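## Task

Every foam block sits above a lot number printed on the shelf edge beneath it. Any foam block whose lot number shows up two or more times anywhere in the storeroom must end up on the desk, entirely supported with nothing overhanging its edge. All other foam blocks stay on the shelf they started on. The robot must not topple or finish leaning, or the task fails.

## Robot and tools

ROBOT. TidyBot++: a four-caster mobile base (0.54 m long, 0.50 m wide, 0.38 m tall) carrying one seven-joint arm with a two-finger gripper. The shoulder sits 0.12 m ahead of the base centre, 0.68 m up. Cameras: base_camera (on the base) and wrist_camera (looks along the hand). The arm starts folded, hand down, sticking out up to 0.08 m in front. A downward-pointing hand reaches at most about 0.94 m high, and only near the base. Segments: upper arm 0.42 m, forearm 0.31 m, hand 0.31 m.

FRAMES. Base frame: origin on the floor below the base centre, x forward, y left, z up, metres. hand_pose is reported in it, at the point between the finger pads; the hand's own z runs along the fingers, its y is the opening direction. Odometry frame = base frame at scene start; base_odometry counts wheel turns only (slip counts as travel, drift of a few cm and degrees over many moves). Heading in rad, left positive, -3.142 to 3.142. base_tilt is in degrees, positive when leaning forward or right.

move. One action per call. Keys:
- base: an object with any of translate_m (forward +, -2 to 2 m), strafe_m (left +, -2 to 2 m), rotate_rad (counter-clockwise from above +, -6.3 to 6.3). These are offsets from where the base is, measured along its axes at the start of the command, not poses.
- joints: absolute angle targets by name: joint_1_rad (any angle; + is clockwise from above, opposite to heading), joint_2_rad (-2.249 to 2.249, shoulder, 0 = upper arm vertical, + leans forward), joint_3_rad (any angle), joint_4_rad (-2.579 to 2.579, elbow, 0 = straight), joint_5_rad (any), joint_6_rad (-2.099 to 2.099, wrist), joint_7_rad (any; hand down, + turns counter-clockwise from above), gripper_pos (0 open, about 85 mm gap, to 1 closed). Any-angle joints go the short way; send steps under half a turn. Done tolerance ±0.039 for joints 1-4, ±0.095 for 5-7, ±0.03 gripper.
- target: one list of seven numbers [x, y, z, qw, qx, qy, qz], an absolute hand pose in the base frame (metres, then unit quaternion), same form as hand_pose. Alongside target, joints may only contain gripper_pos.
- speeds: optional caps for this action only: translate_m and strafe_m 0.05 to 0.5 m/s, rotate_rad 0.1 to 1.57 rad/s. For a combined translate+strafe give the speed under one key.
- cameras: list of base_camera, wrist_camera or all; [] for none. Default: all for an empty move, none otherwise.
- blocking: true/omitted waits until everything is at rest; false returns in about 0.5 s while motion continues.
A move with no action just reports state and images. Unknown keys make the call invalid; out-of-range values get it refused, which cancels later move/wait/finished_scene calls in that reply.

wait(seconds 0 to 10, cameras) lets time run and reports state; it ends early once motions rest. stop(cameras) brakes everything you commanded. zoom_image(camera, region [x0,y0,x1,y1] pixels, top-left origin, max 504x504) enlarges the latest image, useful for reading lot numbers. read_manual gives licence texts only. finished_scene(scene 1 or 2) ends the scene for good; the goal must hold with the robot gone. Scene 1 is practice and may be skipped.

RESULTS. base_status, joint_status, hand_status: done, moving, off_target (rested away from target, may still push), stopped, not_followed (check withheld targets), contact_stop or time_out (unplanned stop; it blocks the rest of the reply), torque_fault, limit_stop_at_motor_heat. The move line gives done or the worst status. hand_target is where joints' targets would put the hand; hand_pose is actual. motor_effort is percent of max, bracketed peak for the last action. Also: joint_positions, gripper_pos, on_its_own (uncommanded actions), ARM HIT, "joint command not followed"/"pose unreachable" with cause, Motor temperatures (one per arm joint), MOTOR HOT, OVER-TEMPERATURE FAULT, pictures (camera order of images).

PRACTICE. After a done target the hand is usually within 3 cm; fix by adding (wanted - hand_pose) to the last target position. To hold still while loaded, resend hand_target, not hand_pose. Loads make the arm sag; never command a loaded joint to the angle it currently reads. A gripper at 1 that reads done holds nothing; off_target means it closed on something. Low forward-pointing poses close in front can miss or drive the arm into the base. Unreachable poses wander up to 10 s and time out.

AVOID. Dropping or releasing moving items, slamming, hard pushes, gripping hard on something still resting on a surface, twisting or swinging loads fast. The arm does not avoid furniture and keeps pushing; a snagged raised arm while driving, or reaching far from folded over nearby furniture, can tip the robot. Pull back or reverse to recover a lean. Torque over 104.5 N m (joints 1-4) or 51.3 N m (5-7) freezes the arm for 10 s. Long stretched holds heat motors; at 75 °C the arm sinks. Base moves time out after 14 s, actions after 15 s. Loose objects may occasionally get nudged by something else.

Each tool is called by a JSON object that holds its "method" and its "body".

## Session

{"method": "move", "body": {}}

Scene clock: 0.00 s.
Motor temperatures (°C): [38 35 31 37 40 37 42]
base_odometry: x=+0.000 y=+0.000 heading=+0.000
base_tilt: forward=-0.4 right=+0.6
base_status: not commanded
joint_positions: joint_1_rad=-0.038 joint_2_rad=-0.374 joint_3_rad=+3.113 joint_4_rad=-2.523 joint_5_rad=-0.004 joint_6_rad=-0.911 joint_7_rad=+1.592 gripper_pos=+0.000
joint_status: not commanded
motor_effort: joint_1_rad=-1 joint_2_rad=-1 joint_3_rad=+1 joint_4_rad=+15 joint_5_rad=+1 joint_6_rad=+1 joint_7_rad=+0
hand_pose: x=+0.2532 y=+0.0103 z=+0.5912 quat_wxyz=(+0.003, +0.998, +0.042, +0.041) (m; base frame)
hand_target: x=+0.2524 y=+0.0102 z=+0.5907 quat_wxyz=(+0.003, +0.998, +0.042, +0.040) (m; base frame)
hand_status: not commanded
pictures: base_camera, wrist_camera
Images, in order (width x height): base_camera 644x364, wrist_camera 644x476.

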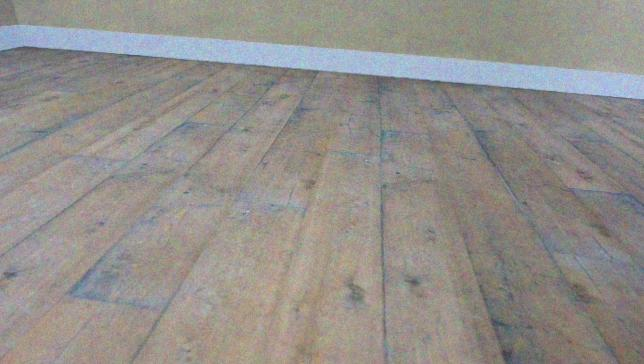

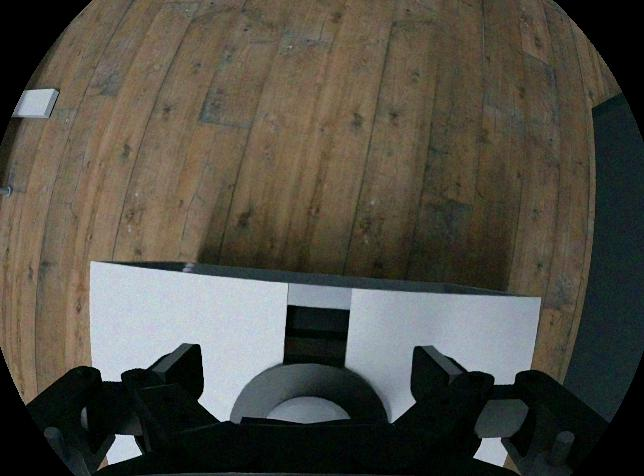

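{"method": "move", "body": {"joints": {"joint_6_rad":0.5}, "cameras": ["all"]}}

{"method": "move", "body": {"joints": {"joint_1_rad":1.2}, "cameras": ["wrist_camera"]}}

{"method": "move", "body": {"joints": {"joint_1_rad":2.5}, "cameras": ["wrist_camera"]}}

{"method": "move", "body": {"joints": {"joint_1_rad":3.8}, "cameras": ["wrist_camera"]}}

{"method": "move", "body": {"joints": {"joint_1_rad":5.0}, "cameras": ["wrist_camera"]}}

Scene clock: 2.30 s.
move: done
base_odometry: x=+0.000 y=+0.000 heading=+0.000
base_tilt: forward=-0.3 right=+0.6
base_status: not commanded
joint_positions: joint_1_rad=-0.038 joint_2_rad=-0.374 joint_3_rad=+3.113 joint_4_rad=-2.522 joint_5_rad=-0.004 joint_6_rad=+0.445 joint_7_rad=+1.592 gripper_pos=+0.000
joint_status: all done
motor_effort: joint_1_rad=+0(1) joint_2_rad=-6(6) joint_3_rad=+1(1) joint_4_rad=+19(20) joint_5_rad=+1(1) joint_6_rad=+9(9) joint_7_rad=+0(1)
hand_pose: x=+0.5359 y=+0.0298 z=+0.8605 quat_wxyz=(-0.011, +0.752, +0.034, +0.659) (m; base frame)
hand_target: x=+0.5372 y=+0.0300 z=+0.8761 quat_wxyz=(-0.012, +0.734, +0.033, +0.678) (m; base frame)
hand_status: not commanded
pictures: base_camera, wrist_camera
Images, in order (width x height): base_camera 644x364, wrist_camera 644x476.

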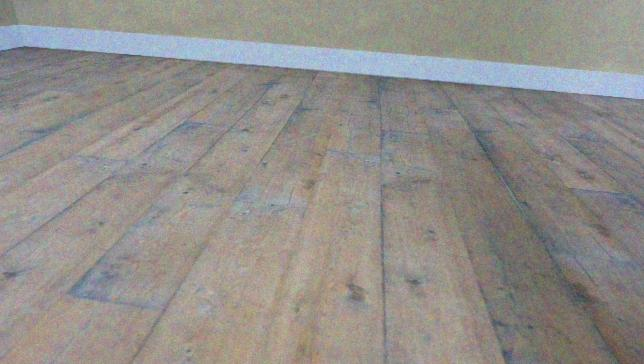

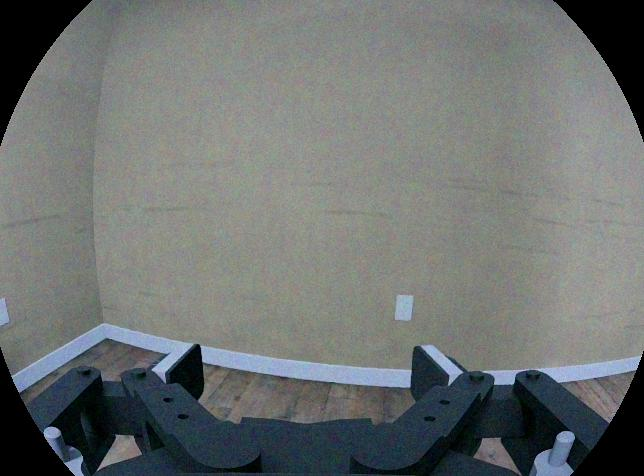

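Scene clock: 4.80 s.
move: done
base_odometry: x=+0.000 y=+0.000 heading=+0.000
base_tilt: forward=-0.3 right=+0.6
base_status: not commanded
joint_positions: joint_1_rad=+1.181 joint_2_rad=-0.374 joint_3_rad=+3.113 joint_4_rad=-2.522 joint_5_rad=-0.004 joint_6_rad=+0.445 joint_7_rad=+1.592 gripper_pos=+0.000
joint_status: all done
motor_effort: joint_1_rad=+0(2) joint_2_rad=-6(7) joint_3_rad=+1(1) joint_4_rad=+20(20) joint_5_rad=+1(1) joint_6_rad=+9(9) joint_7_rad=+0(1)
hand_pose: x=+0.2904 y=-0.3812 z=+0.8605 quat_wxyz=(+0.368, +0.635, -0.403, +0.546) (m; base frame)
hand_target: x=+0.2839 y=-0.3855 z=+0.8761 quat_wxyz=(+0.384, +0.617, -0.399, +0.559) (m; base frame)
hand_status: not commanded
pictures: wrist_camera
Images, in order (width x height): wrist_camera 644x476.

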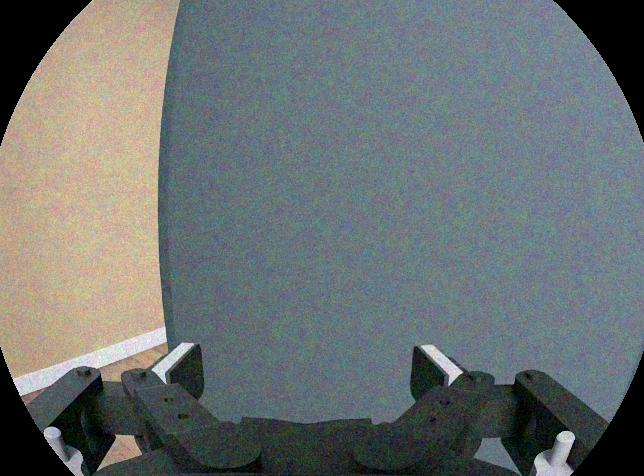

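Scene clock: 7.37 s.
move: done
base_odometry: x=+0.000 y=+0.000 heading=+0.000
base_tilt: forward=-0.4 right=+0.6
base_status: not commanded
joint_positions: joint_1_rad=+2.481 joint_2_rad=-0.374 joint_3_rad=+3.113 joint_4_rad=-2.522 joint_5_rad=-0.004 joint_6_rad=+0.445 joint_7_rad=+1.592 gripper_pos=+0.000
joint_status: all done
motor_effort: joint_1_rad=+0(2) joint_2_rad=-6(6) joint_3_rad=+1(1) joint_4_rad=+20(21) joint_5_rad=+1(1) joint_6_rad=+9(9) joint_7_rad=+0(1)
hand_pose: x=-0.2024 y=-0.2672 z=+0.8606 quat_wxyz=(+0.624, +0.262, -0.705, +0.212) (m; base frame)
hand_target: x=-0.2084 y=-0.2620 z=+0.8761 quat_wxyz=(+0.644, +0.250, -0.691, +0.213) (m; base frame)
hand_status: not commanded
pictures: wrist_camera
Images, in order (width x height): wrist_camera 644x476.

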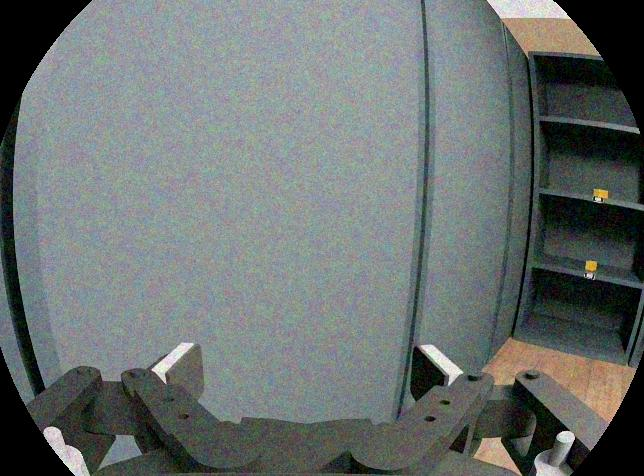

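Scene clock: 9.93 s.
move: done
base_odometry: x=+0.000 y=+0.000 heading=+0.000
base_tilt: forward=-0.4 right=+0.6
base_status: not commanded
joint_positions: joint_1_rad=+3.781 joint_2_rad=-0.374 joint_3_rad=+3.113 joint_4_rad=-2.522 joint_5_rad=-0.004 joint_6_rad=+0.445 joint_7_rad=+1.592 gripper_pos=+0.000
joint_status: all done
motor_effort: joint_1_rad=+0(2) joint_2_rad=-6(7) joint_3_rad=+1(1) joint_4_rad=+20(21) joint_5_rad=+1(1) joint_6_rad=+9(10) joint_7_rad=+0(1)
hand_pose: x=-0.2244 y=+0.2383 z=+0.8606 quat_wxyz=(+0.625, -0.218, -0.720, -0.209) (m; base frame)
hand_target: x=-0.2210 y=+0.2453 z=+0.8761 quat_wxyz=(+0.641, -0.220, -0.701, -0.221) (m; base frame)
hand_status: not commanded
pictures: wrist_camera
Images, in order (width x height): wrist_camera 644x476.

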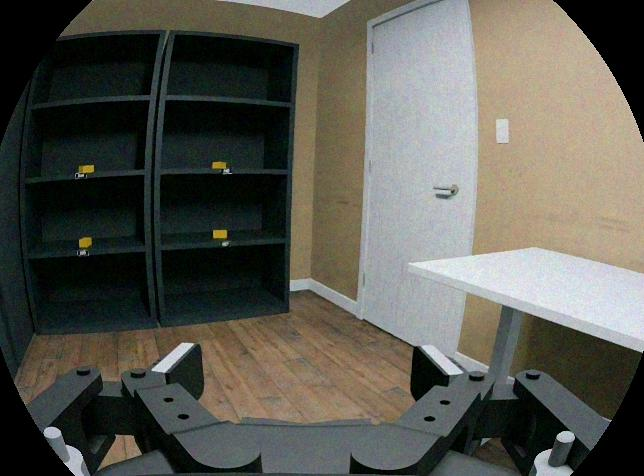

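Scene clock: 12.40 s.
move: done
base_odometry: x=+0.000 y=+0.000 heading=+0.000
base_tilt: forward=-0.4 right=+0.6
base_status: not commanded
joint_positions: joint_1_rad=+4.981 joint_2_rad=-0.374 joint_3_rad=+3.113 joint_4_rad=-2.522 joint_5_rad=-0.004 joint_6_rad=+0.445 joint_7_rad=+1.592 gripper_pos=+0.000
joint_status: all done
motor_effort: joint_1_rad=+0(2) joint_2_rad=-6(7) joint_3_rad=+1(1) joint_4_rad=+20(20) joint_5_rad=+1(1) joint_6_rad=+8(9) joint_7_rad=+0(1)
hand_pose: x=+0.2166 y=+0.4064 z=+0.8606 quat_wxyz=(+0.398, -0.587, -0.471, -0.525) (m; base frame)
hand_target: x=+0.2245 y=+0.4058 z=+0.8761 quat_wxyz=(+0.405, -0.577, -0.455, -0.544) (m; base frame)
hand_status: not commanded
pictures: wrist_camera
Images, in order (width x height): wrist_camera 644x476.

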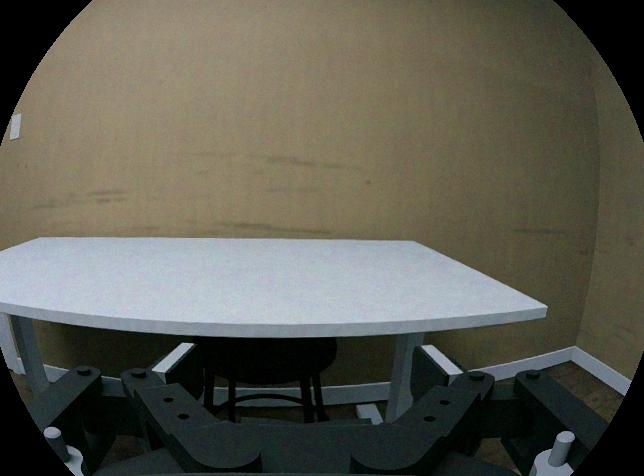

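{"method": "move", "body": {"base": {"rotate_rad":3.1416}, "joints": {"joint_1_rad":0.0}, "cameras": ["all"]}}

Scene clock: 16.10 s.
move: done
base_odometry: x=+0.000 y=+0.000 heading=+3.141
base_tilt: forward=-0.4 right=+0.6
base_status: done
joint_positions: joint_1_rad=+6.264 joint_2_rad=-0.374 joint_3_rad=+3.113 joint_4_rad=-2.522 joint_5_rad=-0.004 joint_6_rad=+0.445 joint_7_rad=+1.592 gripper_pos=+0.000
joint_status: all done
motor_effort: joint_1_rad=+0(3) joint_2_rad=-6(7) joint_3_rad=+1(2) joint_4_rad=+20(21) joint_5_rad=+1(1) joint_6_rad=+9(9) joint_7_rad=+0(1)
hand_pose: x=+0.5364 y=+0.0217 z=+0.8607 quat_wxyz=(+0.005, -0.752, -0.026, -0.659) (m; base frame)
hand_target: x=+0.5381 y=+0.0140 z=+0.8761 quat_wxyz=(-0.001, -0.735, -0.019, -0.678) (m; base frame)
hand_status: not commanded
pictures: base_camera, wrist_camera
Images, in order (width x height): base_camera 644x364, wrist_camera 644x476.

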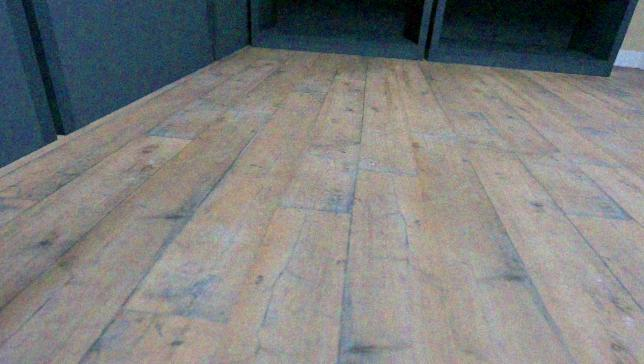

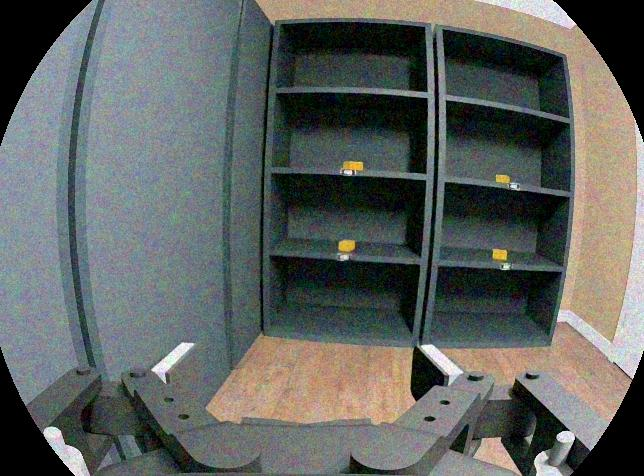

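{"method": "zoom_image", "body": {"camera": "wrist_camera", "region": [320, 150, 380, 270]}}

{"method": "zoom_image", "body": {"camera": "wrist_camera", "region": [475, 165, 535, 275]}}

Scaled by 4.200.

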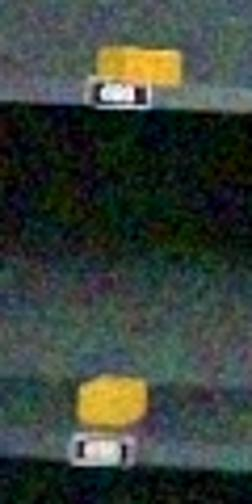

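Scaled by 4.582.

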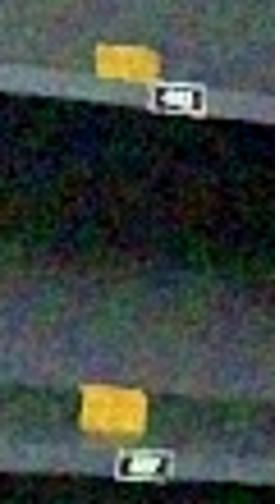

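{"method": "move", "body": {"base": {"translate_m":1.2,"strafe_m":0.3}, "cameras": ["wrist_camera"]}}

Scene clock: 23.07 s.
move: time_out
base_odometry: x=-1.087 y=-0.270 heading=+3.111
base_tilt: forward=-0.3 right=+0.6
base_status: translate_m time_out (by the wheels' count: +1.087 of +1.200); strafe_m time_out (by the wheels' count: +0.271 of +0.300)
joint_positions: joint_1_rad=+6.270 joint_2_rad=-0.374 joint_3_rad=+3.110 joint_4_rad=-2.520 joint_5_rad=-0.004 joint_6_rad=+0.452 joint_7_rad=+1.592 gripper_pos=+0.000
joint_status: not commanded
motor_effort: joint_1_rad=-1(3) joint_2_rad=-6(16) joint_3_rad=+1(8) joint_4_rad=+20(22) joint_5_rad=+1(2) joint_6_rad=+9(11) joint_7_rad=+0(1)
hand_pose: x=+0.5373 y=+0.0206 z=+0.8641 quat_wxyz=(+0.003, -0.749, -0.025, -0.662) (m; base frame)
hand_target: x=+0.5381 y=+0.0140 z=+0.8761 quat_wxyz=(-0.001, -0.735, -0.019, -0.678) (m; base frame)
hand_status: not commanded
pictures: wrist_camera
Images, in order (width x height): wrist_camera 644x476.

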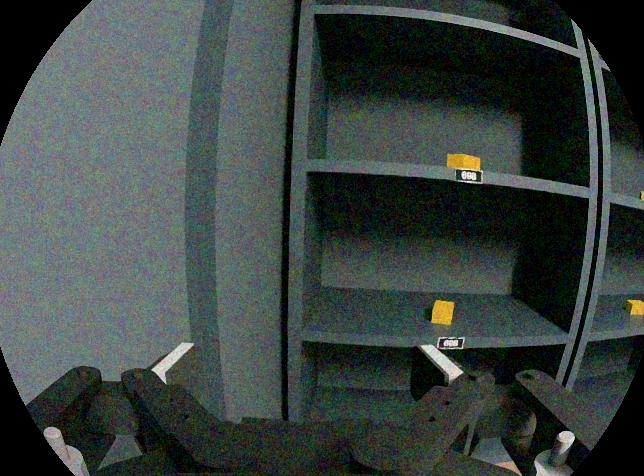

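{"method": "move", "body": {"base": {"strafe_m":-0.6,"rotate_rad":0.03}, "cameras": ["wrist_camera"]}}

{"method": "zoom_image", "body": {"camera": "wrist_camera", "region": [220, 120, 400, 380]}}

{"method": "zoom_image", "body": {"camera": "wrist_camera", "region": [400, 120, 580, 380]}}

Scene clock: 25.87 s.
move: done
base_odometry: x=-1.069 y=+0.329 heading=-3.141
base_tilt: forward=-0.3 right=+0.6
base_status: done
joint_positions: joint_1_rad=+6.270 joint_2_rad=-0.374 joint_3_rad=+3.110 joint_4_rad=-2.520 joint_5_rad=-0.004 joint_6_rad=+0.452 joint_7_rad=+1.592 gripper_pos=+0.000
joint_status: not commanded
motor_effort: joint_1_rad=+0(1) joint_2_rad=-6(7) joint_3_rad=+1(3) joint_4_rad=+20(21) joint_5_rad=+1(1) joint_6_rad=+9(10) joint_7_rad=+0(1)
hand_pose: x=+0.5374 y=+0.0204 z=+0.8642 quat_wxyz=(+0.003, -0.749, -0.025, -0.662) (m; base frame)
hand_target: x=+0.5381 y=+0.0140 z=+0.8761 quat_wxyz=(-0.001, -0.735, -0.019, -0.678) (m; base frame)
hand_status: not commanded
pictures: wrist_camera
Images, in order (width x height): wrist_camera 644x476.

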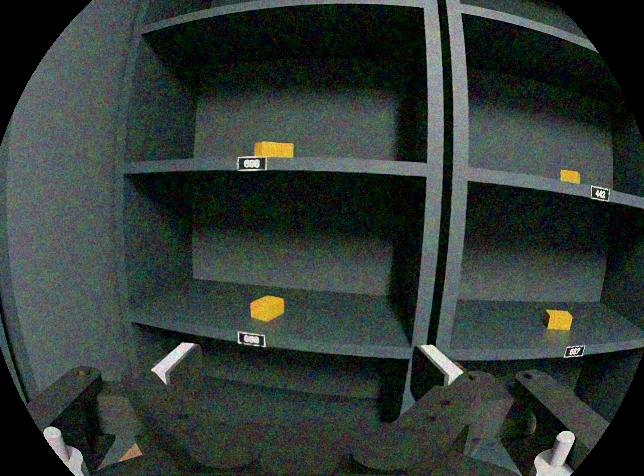

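Scaled by 1.938.

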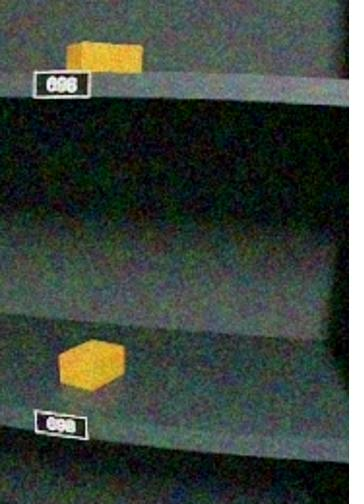

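Scaled by 1.938.

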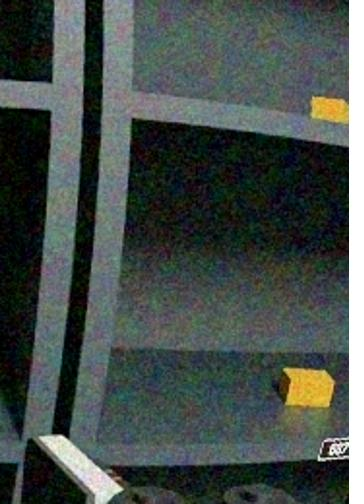

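Get precise reads: closer.

{"method": "zoom_image", "body": {"camera": "wrist_camera", "region": [232, 150, 272, 176]}}

{"method": "zoom_image", "body": {"camera": "wrist_camera", "region": [232, 326, 272, 352]}}

{"method": "zoom_image", "body": {"camera": "wrist_camera", "region": [580, 180, 620, 206]}}

{"method": "zoom_image", "body": {"camera": "wrist_camera", "region": [555, 338, 595, 364]}}

{"method": "move", "body": {"base": {"strafe_m":-0.45}, "cameras": ["all"]}}

Scaled by 12.600.

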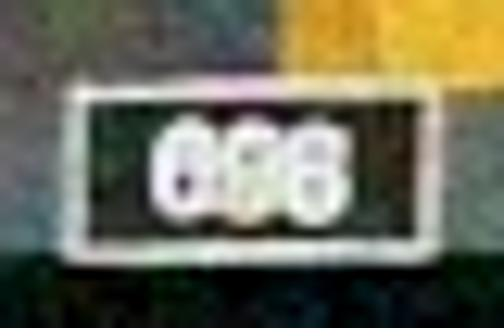

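Scaled by 12.600.

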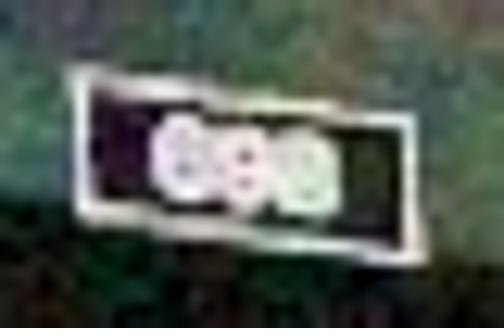

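Scaled by 12.600.

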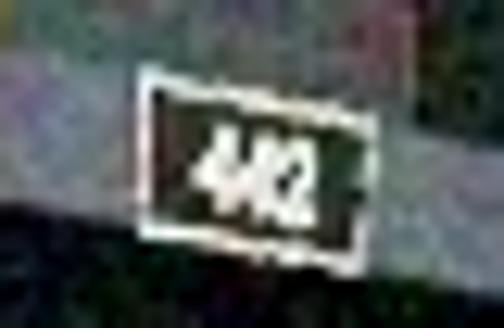

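Scaled by 12.600.

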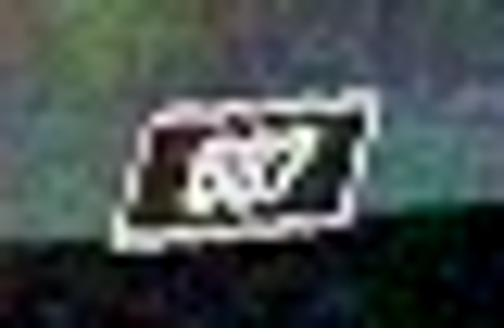

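Scene clock: 28.50 s.
move: done
base_odometry: x=-1.069 y=+0.779 heading=-3.141
base_tilt: forward=-0.3 right=+0.6
base_status: done
joint_positions: joint_1_rad=+6.271 joint_2_rad=-0.374 joint_3_rad=+3.111 joint_4_rad=-2.520 joint_5_rad=-0.004 joint_6_rad=+0.452 joint_7_rad=+1.592 gripper_pos=+0.000
joint_status: not commanded
motor_effort: joint_1_rad=-1(1) joint_2_rad=-6(7) joint_3_rad=+1(2) joint_4_rad=+20(20) joint_5_rad=+1(1) joint_6_rad=+9(10) joint_7_rad=+0(1)
hand_pose: x=+0.5374 y=+0.0201 z=+0.8642 quat_wxyz=(+0.003, -0.749, -0.025, -0.662) (m; base frame)
hand_target: x=+0.5381 y=+0.0140 z=+0.8761 quat_wxyz=(-0.001, -0.735, -0.019, -0.678) (m; base frame)
hand_status: not commanded
pictures: base_camera, wrist_camera
Images, in order (width x height): base_camera 644x364, wrist_camera 644x476.

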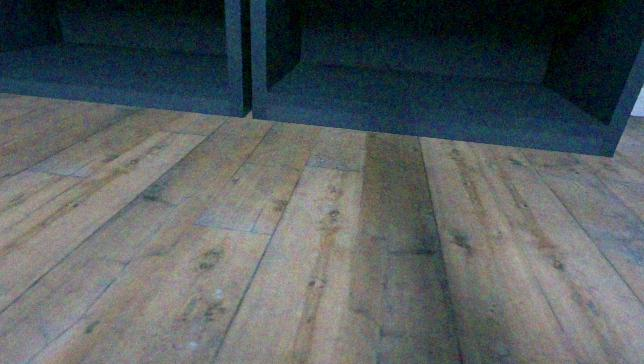

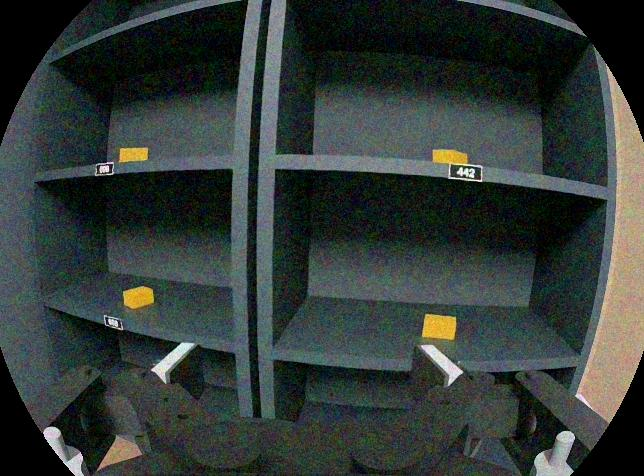

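{"method": "move", "body": {"base": {"strafe_m":0.6,"translate_m":0.3}, "joints": {"joint_6_rad":0.2}, "cameras": ["wrist_camera"]}}

Scene clock: 31.27 s.
move: done
base_odometry: x=-1.369 y=+0.179 heading=+3.141
base_tilt: forward=-0.3 right=+0.6
base_status: done
joint_positions: joint_1_rad=+6.271 joint_2_rad=-0.375 joint_3_rad=+3.111 joint_4_rad=-2.523 joint_5_rad=-0.004 joint_6_rad=+0.214 joint_7_rad=+1.592 gripper_pos=+0.000
joint_status: all done
motor_effort: joint_1_rad=+0(1) joint_2_rad=-5(7) joint_3_rad=+1(2) joint_4_rad=+19(22) joint_5_rad=+1(1) joint_6_rad=+8(10) joint_7_rad=+0(1)
hand_pose: x=+0.5185 y=+0.0188 z=+0.7908 quat_wxyz=(+0.002, -0.823, -0.027, -0.567) (m; base frame)
hand_target: x=+0.5169 y=+0.0129 z=+0.7855 quat_wxyz=(-0.002, -0.828, -0.021, -0.561) (m; base frame)
hand_status: not commanded
pictures: wrist_camera
Images, in order (width x height): wrist_camera 644x476.

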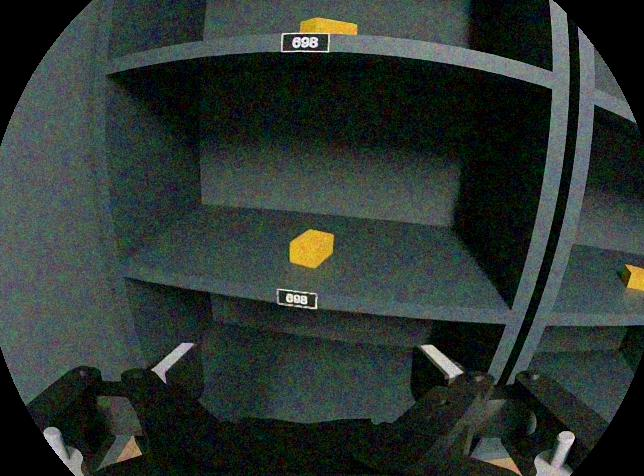

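{"method": "zoom_image", "body": {"camera": "wrist_camera", "region": [270, 20, 340, 65]}}

{"method": "zoom_image", "body": {"camera": "wrist_camera", "region": [262, 278, 332, 323]}}

{"method": "zoom_image", "body": {"camera": "wrist_camera", "region": [270, 0, 370, 60]}}

{"method": "move", "body": {"base": {"translate_m":-1.9,"strafe_m":-0.1}, "joints": {"joint_6_rad":0.5}}}

{"method": "move", "body": {"base": {"translate_m":-0.7}, "joints": {"joint_1_rad":-1.57}, "cameras": ["wrist_camera"]}}

Scaled by 7.200.

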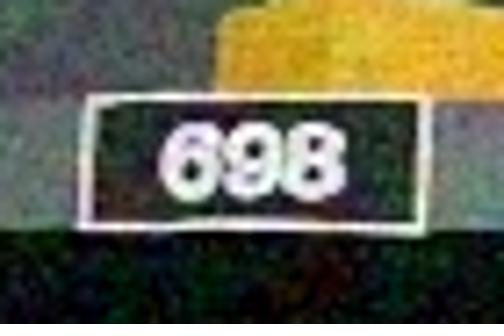

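Scaled by 7.200.

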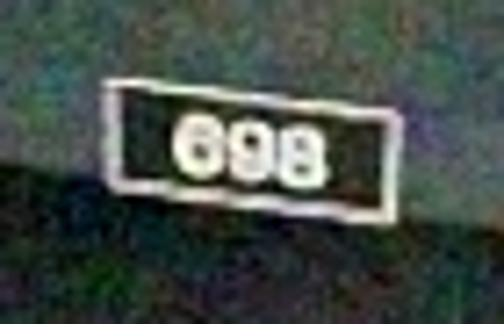

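Scaled by 5.040.

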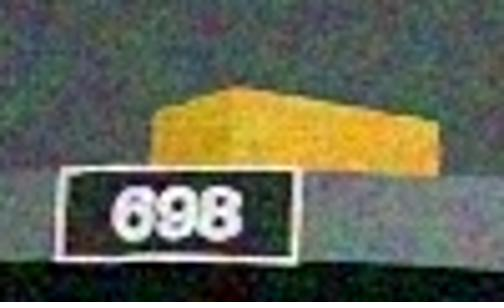

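Scene clock: 36.73 s.
move: done
base_odometry: x=+0.531 y=+0.279 heading=+3.141
base_tilt: forward=-0.4 right=+0.6
base_status: done
joint_positions: joint_1_rad=+6.271 joint_2_rad=-0.374 joint_3_rad=+3.111 joint_4_rad=-2.516 joint_5_rad=-0.004 joint_6_rad=+0.472 joint_7_rad=+1.592 gripper_pos=+0.000
joint_status: all done
motor_effort: joint_1_rad=+0(1) joint_2_rad=-6(8) joint_3_rad=+1(1) joint_4_rad=+20(22) joint_5_rad=+1(1) joint_6_rad=+8(10) joint_7_rad=+0(1)
hand_pose: x=+0.5388 y=+0.0202 z=+0.8726 quat_wxyz=(+0.003, -0.741, -0.025, -0.671) (m; base frame)
hand_target: x=+0.5381 y=+0.0140 z=+0.8761 quat_wxyz=(-0.001, -0.735, -0.019, -0.678) (m; base frame)
hand_status: not commanded

Scene clock: 39.53 s.
move: done
base_odometry: x=+1.231 y=+0.279 heading=+3.141
base_tilt: forward=-0.4 right=+0.6
base_status: done
joint_positions: joint_1_rad=+4.731 joint_2_rad=-0.374 joint_3_rad=+3.111 joint_4_rad=-2.516 joint_5_rad=-0.004 joint_6_rad=+0.472 joint_7_rad=+1.592 gripper_pos=+0.000
joint_status: all done
motor_effort: joint_1_rad=+0(2) joint_2_rad=-6(8) joint_3_rad=+1(2) joint_4_rad=+20(20) joint_5_rad=+1(1) joint_6_rad=+9(10) joint_7_rad=+0(1)
hand_pose: x=+0.1119 y=+0.4203 z=+0.8725 quat_wxyz=(+0.469, -0.515, -0.533, -0.480) (m; base frame)
hand_target: x=+0.1053 y=+0.4191 z=+0.8761 quat_wxyz=(+0.478, -0.506, -0.533, -0.481) (m; base frame)
hand_status: not commanded
pictures: wrist_camera
Images, in order (width x height): wrist_camera 644x476.

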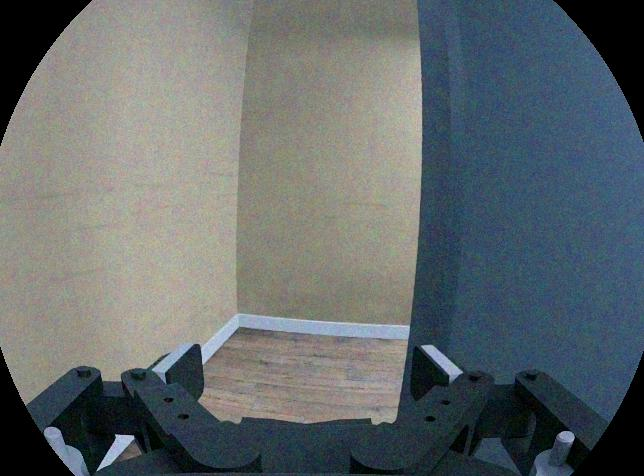

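{"method": "move", "body": {"base": {"strafe_m":1.5}}}

{"method": "move", "body": {"joints": {"joint_1_rad":0}, "cameras": ["wrist_camera"]}}

Scene clock: 44.07 s.
move: done
base_odometry: x=+1.231 y=-1.221 heading=-3.141
base_tilt: forward=-0.3 right=+0.6
base_status: done
joint_positions: joint_1_rad=+4.731 joint_2_rad=-0.375 joint_3_rad=+3.111 joint_4_rad=-2.516 joint_5_rad=-0.004 joint_6_rad=+0.472 joint_7_rad=+1.592 gripper_pos=+0.000
joint_status: not commanded
motor_effort: joint_1_rad=+0(1) joint_2_rad=-6(8) joint_3_rad=+1(1) joint_4_rad=+20(21) joint_5_rad=+1(1) joint_6_rad=+9(9) joint_7_rad=+0(1)
hand_pose: x=+0.1119 y=+0.4201 z=+0.8730 quat_wxyz=(+0.470, -0.515, -0.533, -0.480) (m; base frame)
hand_target: x=+0.1053 y=+0.4191 z=+0.8761 quat_wxyz=(+0.478, -0.506, -0.533, -0.481) (m; base frame)
hand_status: not commanded

Scene clock: 46.87 s.
move: off_target
base_odometry: x=+1.231 y=-1.221 heading=-3.141
base_tilt: forward=-0.4 right=+0.5
base_status: not commanded
joint_positions: joint_1_rad=+6.149 joint_2_rad=-0.393 joint_3_rad=+3.004 joint_4_rad=-2.529 joint_5_rad=+0.005 joint_6_rad=+0.472 joint_7_rad=+1.592 gripper_pos=+0.000
joint_status: joint_1_rad off_target (ended at +6.149, target +6.283)
motor_effort: joint_1_rad=+21(21) joint_2_rad=-2(7) joint_3_rad=+25(26) joint_4_rad=+22(28) joint_5_rad=-11(11) joint_6_rad=+9(11) joint_7_rad=+0(1)
hand_pose: x=+0.5154 y=+0.1184 z=+0.8709 quat_wxyz=(+0.060, -0.730, -0.124, -0.670) (m; base frame)
hand_target: x=+0.5381 y=+0.0140 z=+0.8761 quat_wxyz=(-0.001, -0.735, -0.019, -0.678) (m; base frame)
hand_status: not commanded
pictures: wrist_camera
Images, in order (width x height): wrist_camera 644x476.

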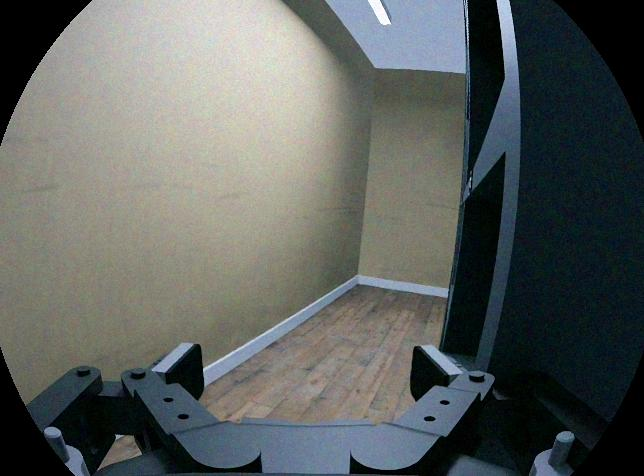

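{"method": "move", "body": {"joints": {"joint_1_rad":5.8}}}

{"method": "move", "body": {"base": {"strafe_m":0.45}, "joints": {"joint_1_rad":6.283}, "cameras": ["wrist_camera"]}}

Scene clock: 48.80 s.
move: done
base_odometry: x=+1.231 y=-1.221 heading=-3.141
base_tilt: forward=-0.3 right=+0.6
base_status: not commanded
joint_positions: joint_1_rad=+5.819 joint_2_rad=-0.378 joint_3_rad=+3.114 joint_4_rad=-2.519 joint_5_rad=+0.005 joint_6_rad=+0.472 joint_7_rad=+1.592 gripper_pos=+0.000
joint_status: all done
motor_effort: joint_1_rad=+0(22) joint_2_rad=-6(7) joint_3_rad=+1(26) joint_4_rad=+20(27) joint_5_rad=+0(11) joint_6_rad=+9(11) joint_7_rad=+0(1)
hand_pose: x=+0.4867 y=+0.2003 z=+0.8724 quat_wxyz=(+0.151, -0.716, -0.193, -0.654) (m; base frame)
hand_target: x=+0.4836 y=+0.2071 z=+0.8761 quat_wxyz=(+0.161, -0.709, -0.194, -0.659) (m; base frame)
hand_status: not commanded

Scene clock: 51.07 s.
move: done
base_odometry: x=+1.231 y=-1.671 heading=-3.141
base_tilt: forward=-0.4 right=+0.6
base_status: done
joint_positions: joint_1_rad=+6.264 joint_2_rad=-0.378 joint_3_rad=+3.114 joint_4_rad=-2.519 joint_5_rad=+0.005 joint_6_rad=+0.472 joint_7_rad=+1.592 gripper_pos=+0.000
joint_status: all done
motor_effort: joint_1_rad=+0(2) joint_2_rad=-6(7) joint_3_rad=+1(2) joint_4_rad=+20(21) joint_5_rad=+1(1) joint_6_rad=+9(10) joint_7_rad=+0(1)
hand_pose: x=+0.5371 y=+0.0227 z=+0.8724 quat_wxyz=(+0.003, -0.740, -0.030, -0.671) (m; base frame)
hand_target: x=+0.5381 y=+0.0141 z=+0.8761 quat_wxyz=(-0.001, -0.735, -0.019, -0.678) (m; base frame)
hand_status: not commanded
pictures: wrist_camera
Images, in order (width x height): wrist_camera 644x476.

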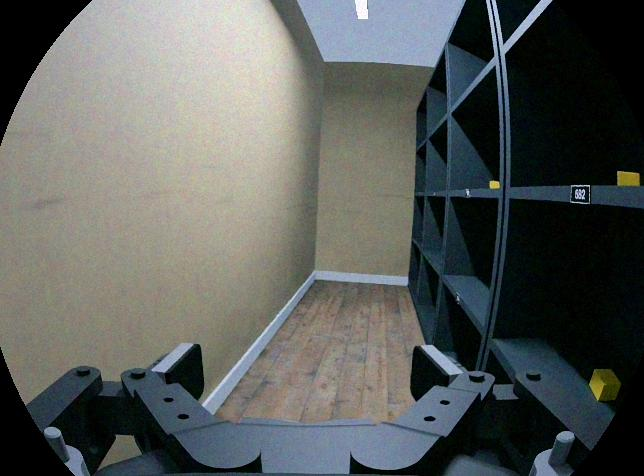

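{"method": "move", "body": {"base": {"strafe_m":0.22}, "joints": {"joint_1_rad":7.85,"joint_6_rad":0.35}, "cameras": ["wrist_camera"]}}

{"method": "move", "body": {"base": {"translate_m":0.7}, "cameras": ["wrist_camera"]}}

{"method": "move", "body": {"base": {"translate_m":0.7}, "cameras": ["wrist_camera"]}}

{"method": "move", "body": {"base": {"translate_m":0.7}, "cameras": ["wrist_camera"]}}

Scene clock: 54.23 s.
move: done
base_odometry: x=+1.232 y=-1.891 heading=-3.141
base_tilt: forward=-0.4 right=+0.6
base_status: done
joint_positions: joint_1_rad=+7.831 joint_2_rad=-0.378 joint_3_rad=+3.114 joint_4_rad=-2.519 joint_5_rad=+0.005 joint_6_rad=+0.399 joint_7_rad=+1.592 gripper_pos=+0.000
joint_status: all done
motor_effort: joint_1_rad=+0(2) joint_2_rad=-5(7) joint_3_rad=+1(3) joint_4_rad=+20(21) joint_5_rad=+1(1) joint_6_rad=+9(10) joint_7_rad=+0(1)
hand_pose: x=+0.1429 y=-0.4150 z=+0.8499 quat_wxyz=(-0.452, -0.563, +0.517, -0.458) (m; base frame)
hand_target: x=+0.1341 y=-0.4118 z=+0.8300 quat_wxyz=(-0.440, -0.569, +0.539, -0.439) (m; base frame)
hand_status: not commanded
pictures: wrist_camera
Images, in order (width x height): wrist_camera 644x476.

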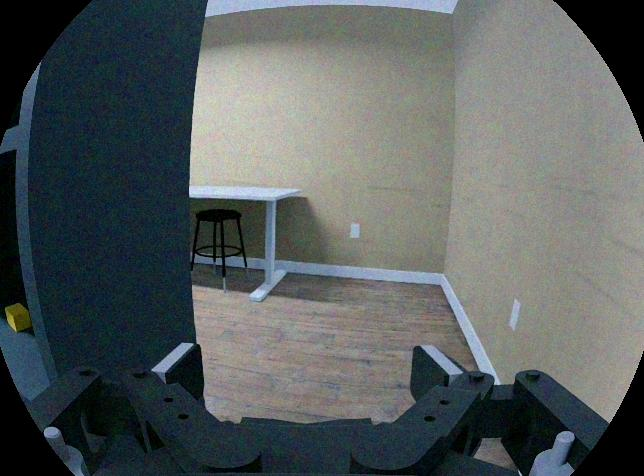

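Scene clock: 57.00 s.
move: done
base_odometry: x=+0.532 y=-1.892 heading=-3.140
base_tilt: forward=-0.3 right=+0.6
base_status: done
joint_positions: joint_1_rad=+7.833 joint_2_rad=-0.378 joint_3_rad=+3.114 joint_4_rad=-2.519 joint_5_rad=+0.005 joint_6_rad=+0.397 joint_7_rad=+1.592 gripper_pos=+0.000
joint_status: not commanded
motor_effort: joint_1_rad=+0(1) joint_2_rad=-5(6) joint_3_rad=+1(2) joint_4_rad=+20(20) joint_5_rad=+0(1) joint_6_rad=+9(9) joint_7_rad=+0(1)
hand_pose: x=+0.1424 y=-0.4149 z=+0.8493 quat_wxyz=(-0.452, -0.564, +0.518, -0.458) (m; base frame)
hand_target: x=+0.1341 y=-0.4118 z=+0.8300 quat_wxyz=(-0.440, -0.569, +0.539, -0.439) (m; base frame)
hand_status: not commanded
pictures: wrist_camera
Images, in order (width x height): wrist_camera 644x476.

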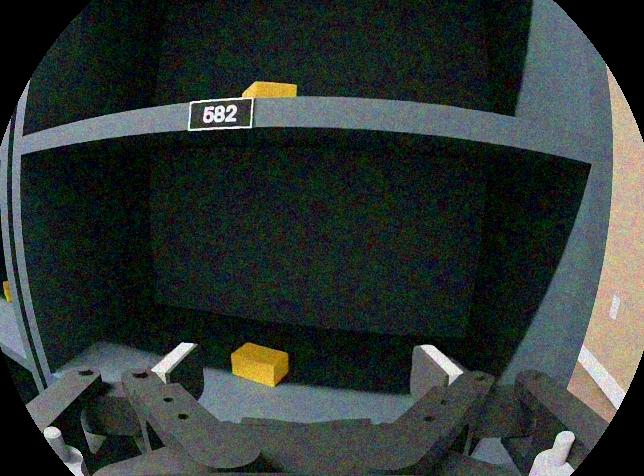

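Scene clock: 61.97 s.
move: time_out
base_odometry: x=-0.166 y=-1.893 heading=+3.141
base_tilt: forward=-0.3 right=+0.6
base_status: translate_m time_out (by the wheels' count: +0.697 of +0.700)
joint_positions: joint_1_rad=+7.834 joint_2_rad=-0.379 joint_3_rad=+3.113 joint_4_rad=-2.519 joint_5_rad=+0.005 joint_6_rad=+0.395 joint_7_rad=+1.592 gripper_pos=+0.000
joint_status: not commanded
motor_effort: joint_1_rad=+0(1) joint_2_rad=-7(9) joint_3_rad=+1(3) joint_4_rad=+20(21) joint_5_rad=+1(1) joint_6_rad=+9(10) joint_7_rad=+0(1)
hand_pose: x=+0.1420 y=-0.4148 z=+0.8488 quat_wxyz=(-0.452, -0.564, +0.519, -0.457) (m; base frame)
hand_target: x=+0.1341 y=-0.4118 z=+0.8300 quat_wxyz=(-0.440, -0.569, +0.539, -0.439) (m; base frame)
hand_status: not commanded
pictures: wrist_camera
Images, in order (width x height): wrist_camera 644x476.

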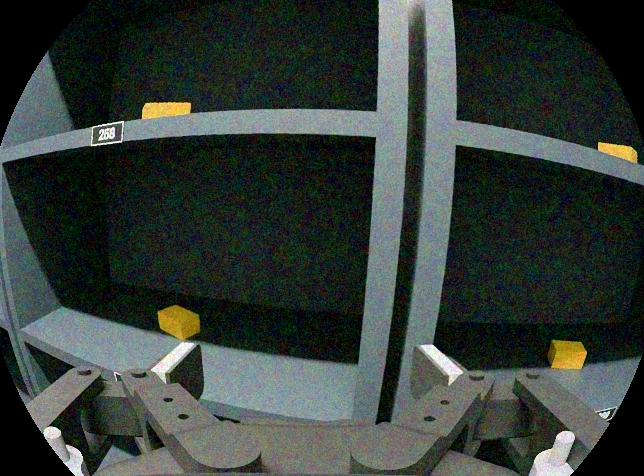

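not run: a stop that you did not command came earlier in this reply.

{"method": "move", "body": {"base": {"translate_m":-0.35,"strafe_m":-0.04}, "joints": {"joint_6_rad":0.0}, "cameras": ["wrist_camera"]}}

{"method": "move", "body": {"base": {"translate_m":0.7}, "cameras": ["wrist_camera"]}}

{"method": "move", "body": {"base": {"translate_m":0.6}, "cameras": ["wrist_camera"]}}

{"method": "move", "body": {"joints": {"joint_6_rad":0.35}, "cameras": ["wrist_camera"]}}

Scene clock: 64.43 s.
move: done
base_odometry: x=+0.184 y=-1.853 heading=+3.141
base_tilt: forward=-0.4 right=+0.6
base_status: done
joint_positions: joint_1_rad=+7.834 joint_2_rad=-0.377 joint_3_rad=+3.114 joint_4_rad=-2.521 joint_5_rad=+0.005 joint_6_rad=+0.043 joint_7_rad=+1.592 gripper_pos=+0.000
joint_status: all done
motor_effort: joint_1_rad=+0(1) joint_2_rad=-5(7) joint_3_rad=+1(2) joint_4_rad=+19(22) joint_5_rad=+1(1) joint_6_rad=+7(10) joint_7_rad=+0(1)
hand_pose: x=+0.1383 y=-0.3771 z=+0.7450 quat_wxyz=(-0.351, -0.637, +0.589, -0.352) (m; base frame)
hand_target: x=+0.1323 y=-0.3691 z=+0.7304 quat_wxyz=(-0.337, -0.638, +0.605, -0.335) (m; base frame)
hand_status: not commanded
pictures: wrist_camera
Images, in order (width x height): wrist_camera 644x476.

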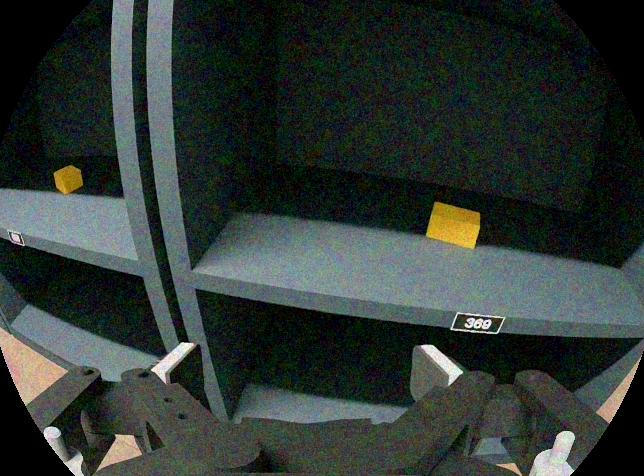

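Scene clock: 69.40 s.
move: time_out
base_odometry: x=-0.513 y=-1.853 heading=+3.139
base_tilt: forward=-0.3 right=+0.6
base_status: translate_m time_out (by the wheels' count: +0.698 of +0.700)
joint_positions: joint_1_rad=+7.835 joint_2_rad=-0.377 joint_3_rad=+3.113 joint_4_rad=-2.521 joint_5_rad=+0.005 joint_6_rad=+0.040 joint_7_rad=+1.592 gripper_pos=+0.000
joint_status: not commanded
motor_effort: joint_1_rad=+0(1) joint_2_rad=-6(9) joint_3_rad=+1(3) joint_4_rad=+18(20) joint_5_rad=+1(1) joint_6_rad=+7(8) joint_7_rad=+0(1)
hand_pose: x=+0.1382 y=-0.3766 z=+0.7443 quat_wxyz=(-0.350, -0.637, +0.590, -0.351) (m; base frame)
hand_target: x=+0.1323 y=-0.3691 z=+0.7304 quat_wxyz=(-0.337, -0.638, +0.605, -0.335) (m; base frame)
hand_status: not commanded
pictures: wrist_camera
Images, in order (width x height): wrist_camera 644x476.

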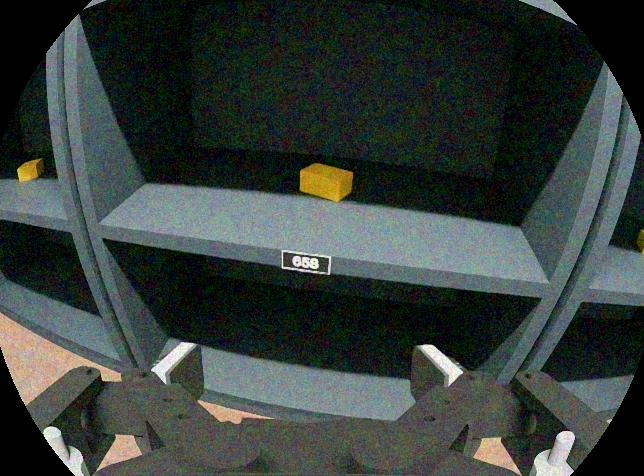

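not run: a stop that you did not command came earlier in this reply.

not run: a stop that you did not command came earlier in this reply.

{"method": "move", "body": {"base": {"translate_m":0.75,"strafe_m":-0.06}, "cameras": ["wrist_camera"]}}

{"method": "move", "body": {"joints": {"joint_6_rad":0.38}, "cameras": ["wrist_camera"]}}

Scene clock: 74.77 s.
move: time_out
base_odometry: x=-1.261 y=-1.791 heading=+3.137
base_tilt: forward=-0.3 right=+0.6
base_status: translate_m time_out (by the wheels' count: +0.748 of +0.750); strafe_m time_out (by the wheels' count: -0.060 of -0.060)
joint_positions: joint_1_rad=+7.835 joint_2_rad=-0.377 joint_3_rad=+3.113 joint_4_rad=-2.521 joint_5_rad=+0.005 joint_6_rad=+0.040 joint_7_rad=+1.592 gripper_pos=+0.000
joint_status: not commanded
motor_effort: joint_1_rad=+0(1) joint_2_rad=-5(8) joint_3_rad=+1(2) joint_4_rad=+19(20) joint_5_rad=+1(1) joint_6_rad=+7(8) joint_7_rad=+0(1)
hand_pose: x=+0.1381 y=-0.3765 z=+0.7443 quat_wxyz=(-0.350, -0.637, +0.590, -0.351) (m; base frame)
hand_target: x=+0.1323 y=-0.3691 z=+0.7304 quat_wxyz=(-0.337, -0.638, +0.605, -0.335) (m; base frame)
hand_status: not commanded
pictures: wrist_camera
Images, in order (width x height): wrist_camera 644x476.

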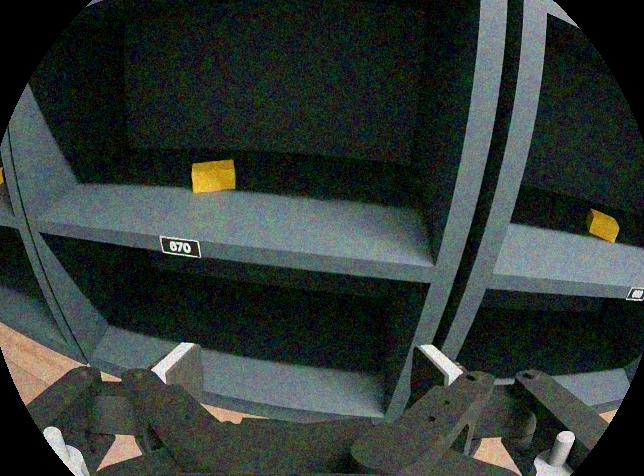

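not run: a stop that you did not command came earlier in this reply.

{"method": "zoom_image", "body": {"camera": "wrist_camera", "region": [150, 225, 220, 270]}}

{"method": "move", "body": {"joints": {"joint_6_rad":0.38}, "cameras": ["wrist_camera"]}}

{"method": "zoom_image", "body": {"camera": "wrist_camera", "region": [90, 80, 290, 200]}}

{"method": "move", "body": {"base": {"translate_m":0.75,"strafe_m":-0.02}, "cameras": ["wrist_camera"]}}

Scaled by 7.200.

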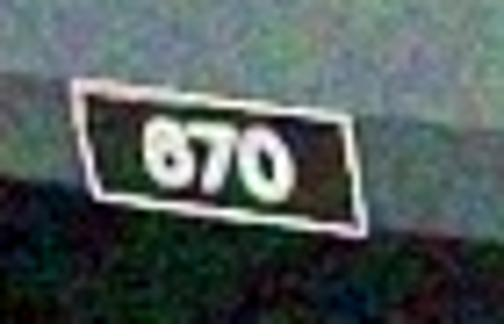

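Scene clock: 76.33 s.
move: done
base_odometry: x=-1.261 y=-1.791 heading=+3.137
base_tilt: forward=-0.4 right=+0.6
base_status: not commanded
joint_positions: joint_1_rad=+7.835 joint_2_rad=-0.377 joint_3_rad=+3.113 joint_4_rad=-2.517 joint_5_rad=+0.005 joint_6_rad=+0.350 joint_7_rad=+1.592 gripper_pos=+0.000
joint_status: all done
motor_effort: joint_1_rad=+0(1) joint_2_rad=-5(7) joint_3_rad=+1(1) joint_4_rad=+20(21) joint_5_rad=+1(1) joint_6_rad=+9(10) joint_7_rad=+0(1)
hand_pose: x=+0.1412 y=-0.4129 z=+0.8358 quat_wxyz=(-0.440, -0.574, +0.529, -0.444) (m; base frame)
hand_target: x=+0.1343 y=-0.4138 z=+0.8391 quat_wxyz=(-0.448, -0.562, +0.532, -0.447) (m; base frame)
hand_status: not commanded
pictures: wrist_camera
Images, in order (width x height): wrist_camera 644x476.

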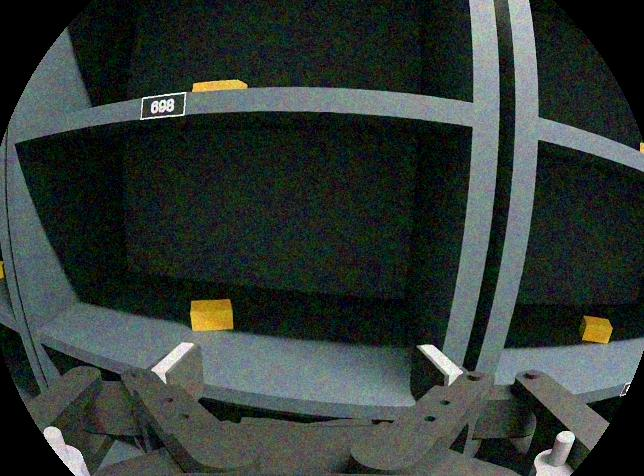

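Scaled by 2.520.

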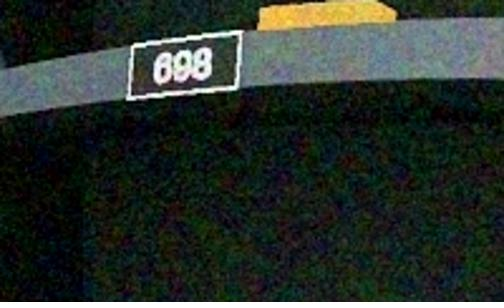

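Scene clock: 81.53 s.
move: time_out
base_odometry: x=-2.009 y=-1.768 heading=+3.136
base_tilt: forward=-0.3 right=+0.6
base_status: translate_m time_out (by the wheels' count: +0.748 of +0.750); strafe_m time_out (by the wheels' count: -0.020 of -0.020)
joint_positions: joint_1_rad=+7.835 joint_2_rad=-0.377 joint_3_rad=+3.113 joint_4_rad=-2.517 joint_5_rad=+0.005 joint_6_rad=+0.350 joint_7_rad=+1.592 gripper_pos=+0.000
joint_status: not commanded
motor_effort: joint_1_rad=-1(2) joint_2_rad=-5(9) joint_3_rad=+0(2) joint_4_rad=+19(21) joint_5_rad=+1(1) joint_6_rad=+8(9) joint_7_rad=+0(1)
hand_pose: x=+0.1411 y=-0.4129 z=+0.8358 quat_wxyz=(-0.440, -0.574, +0.529, -0.444) (m; base frame)
hand_target: x=+0.1343 y=-0.4138 z=+0.8391 quat_wxyz=(-0.448, -0.562, +0.532, -0.447) (m; base frame)
hand_status: not commanded
pictures: wrist_camera
Images, in order (width x height): wrist_camera 644x476.

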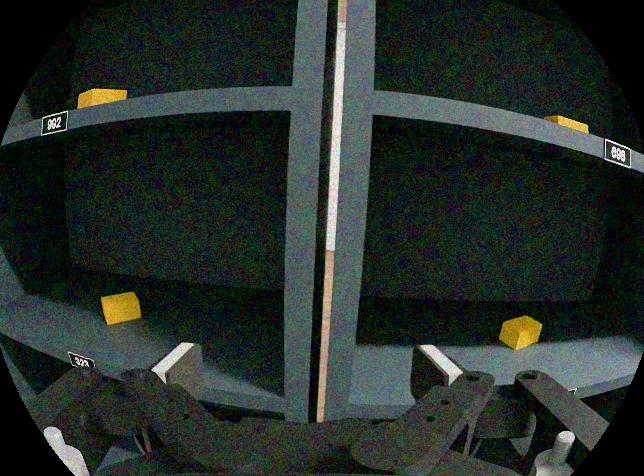

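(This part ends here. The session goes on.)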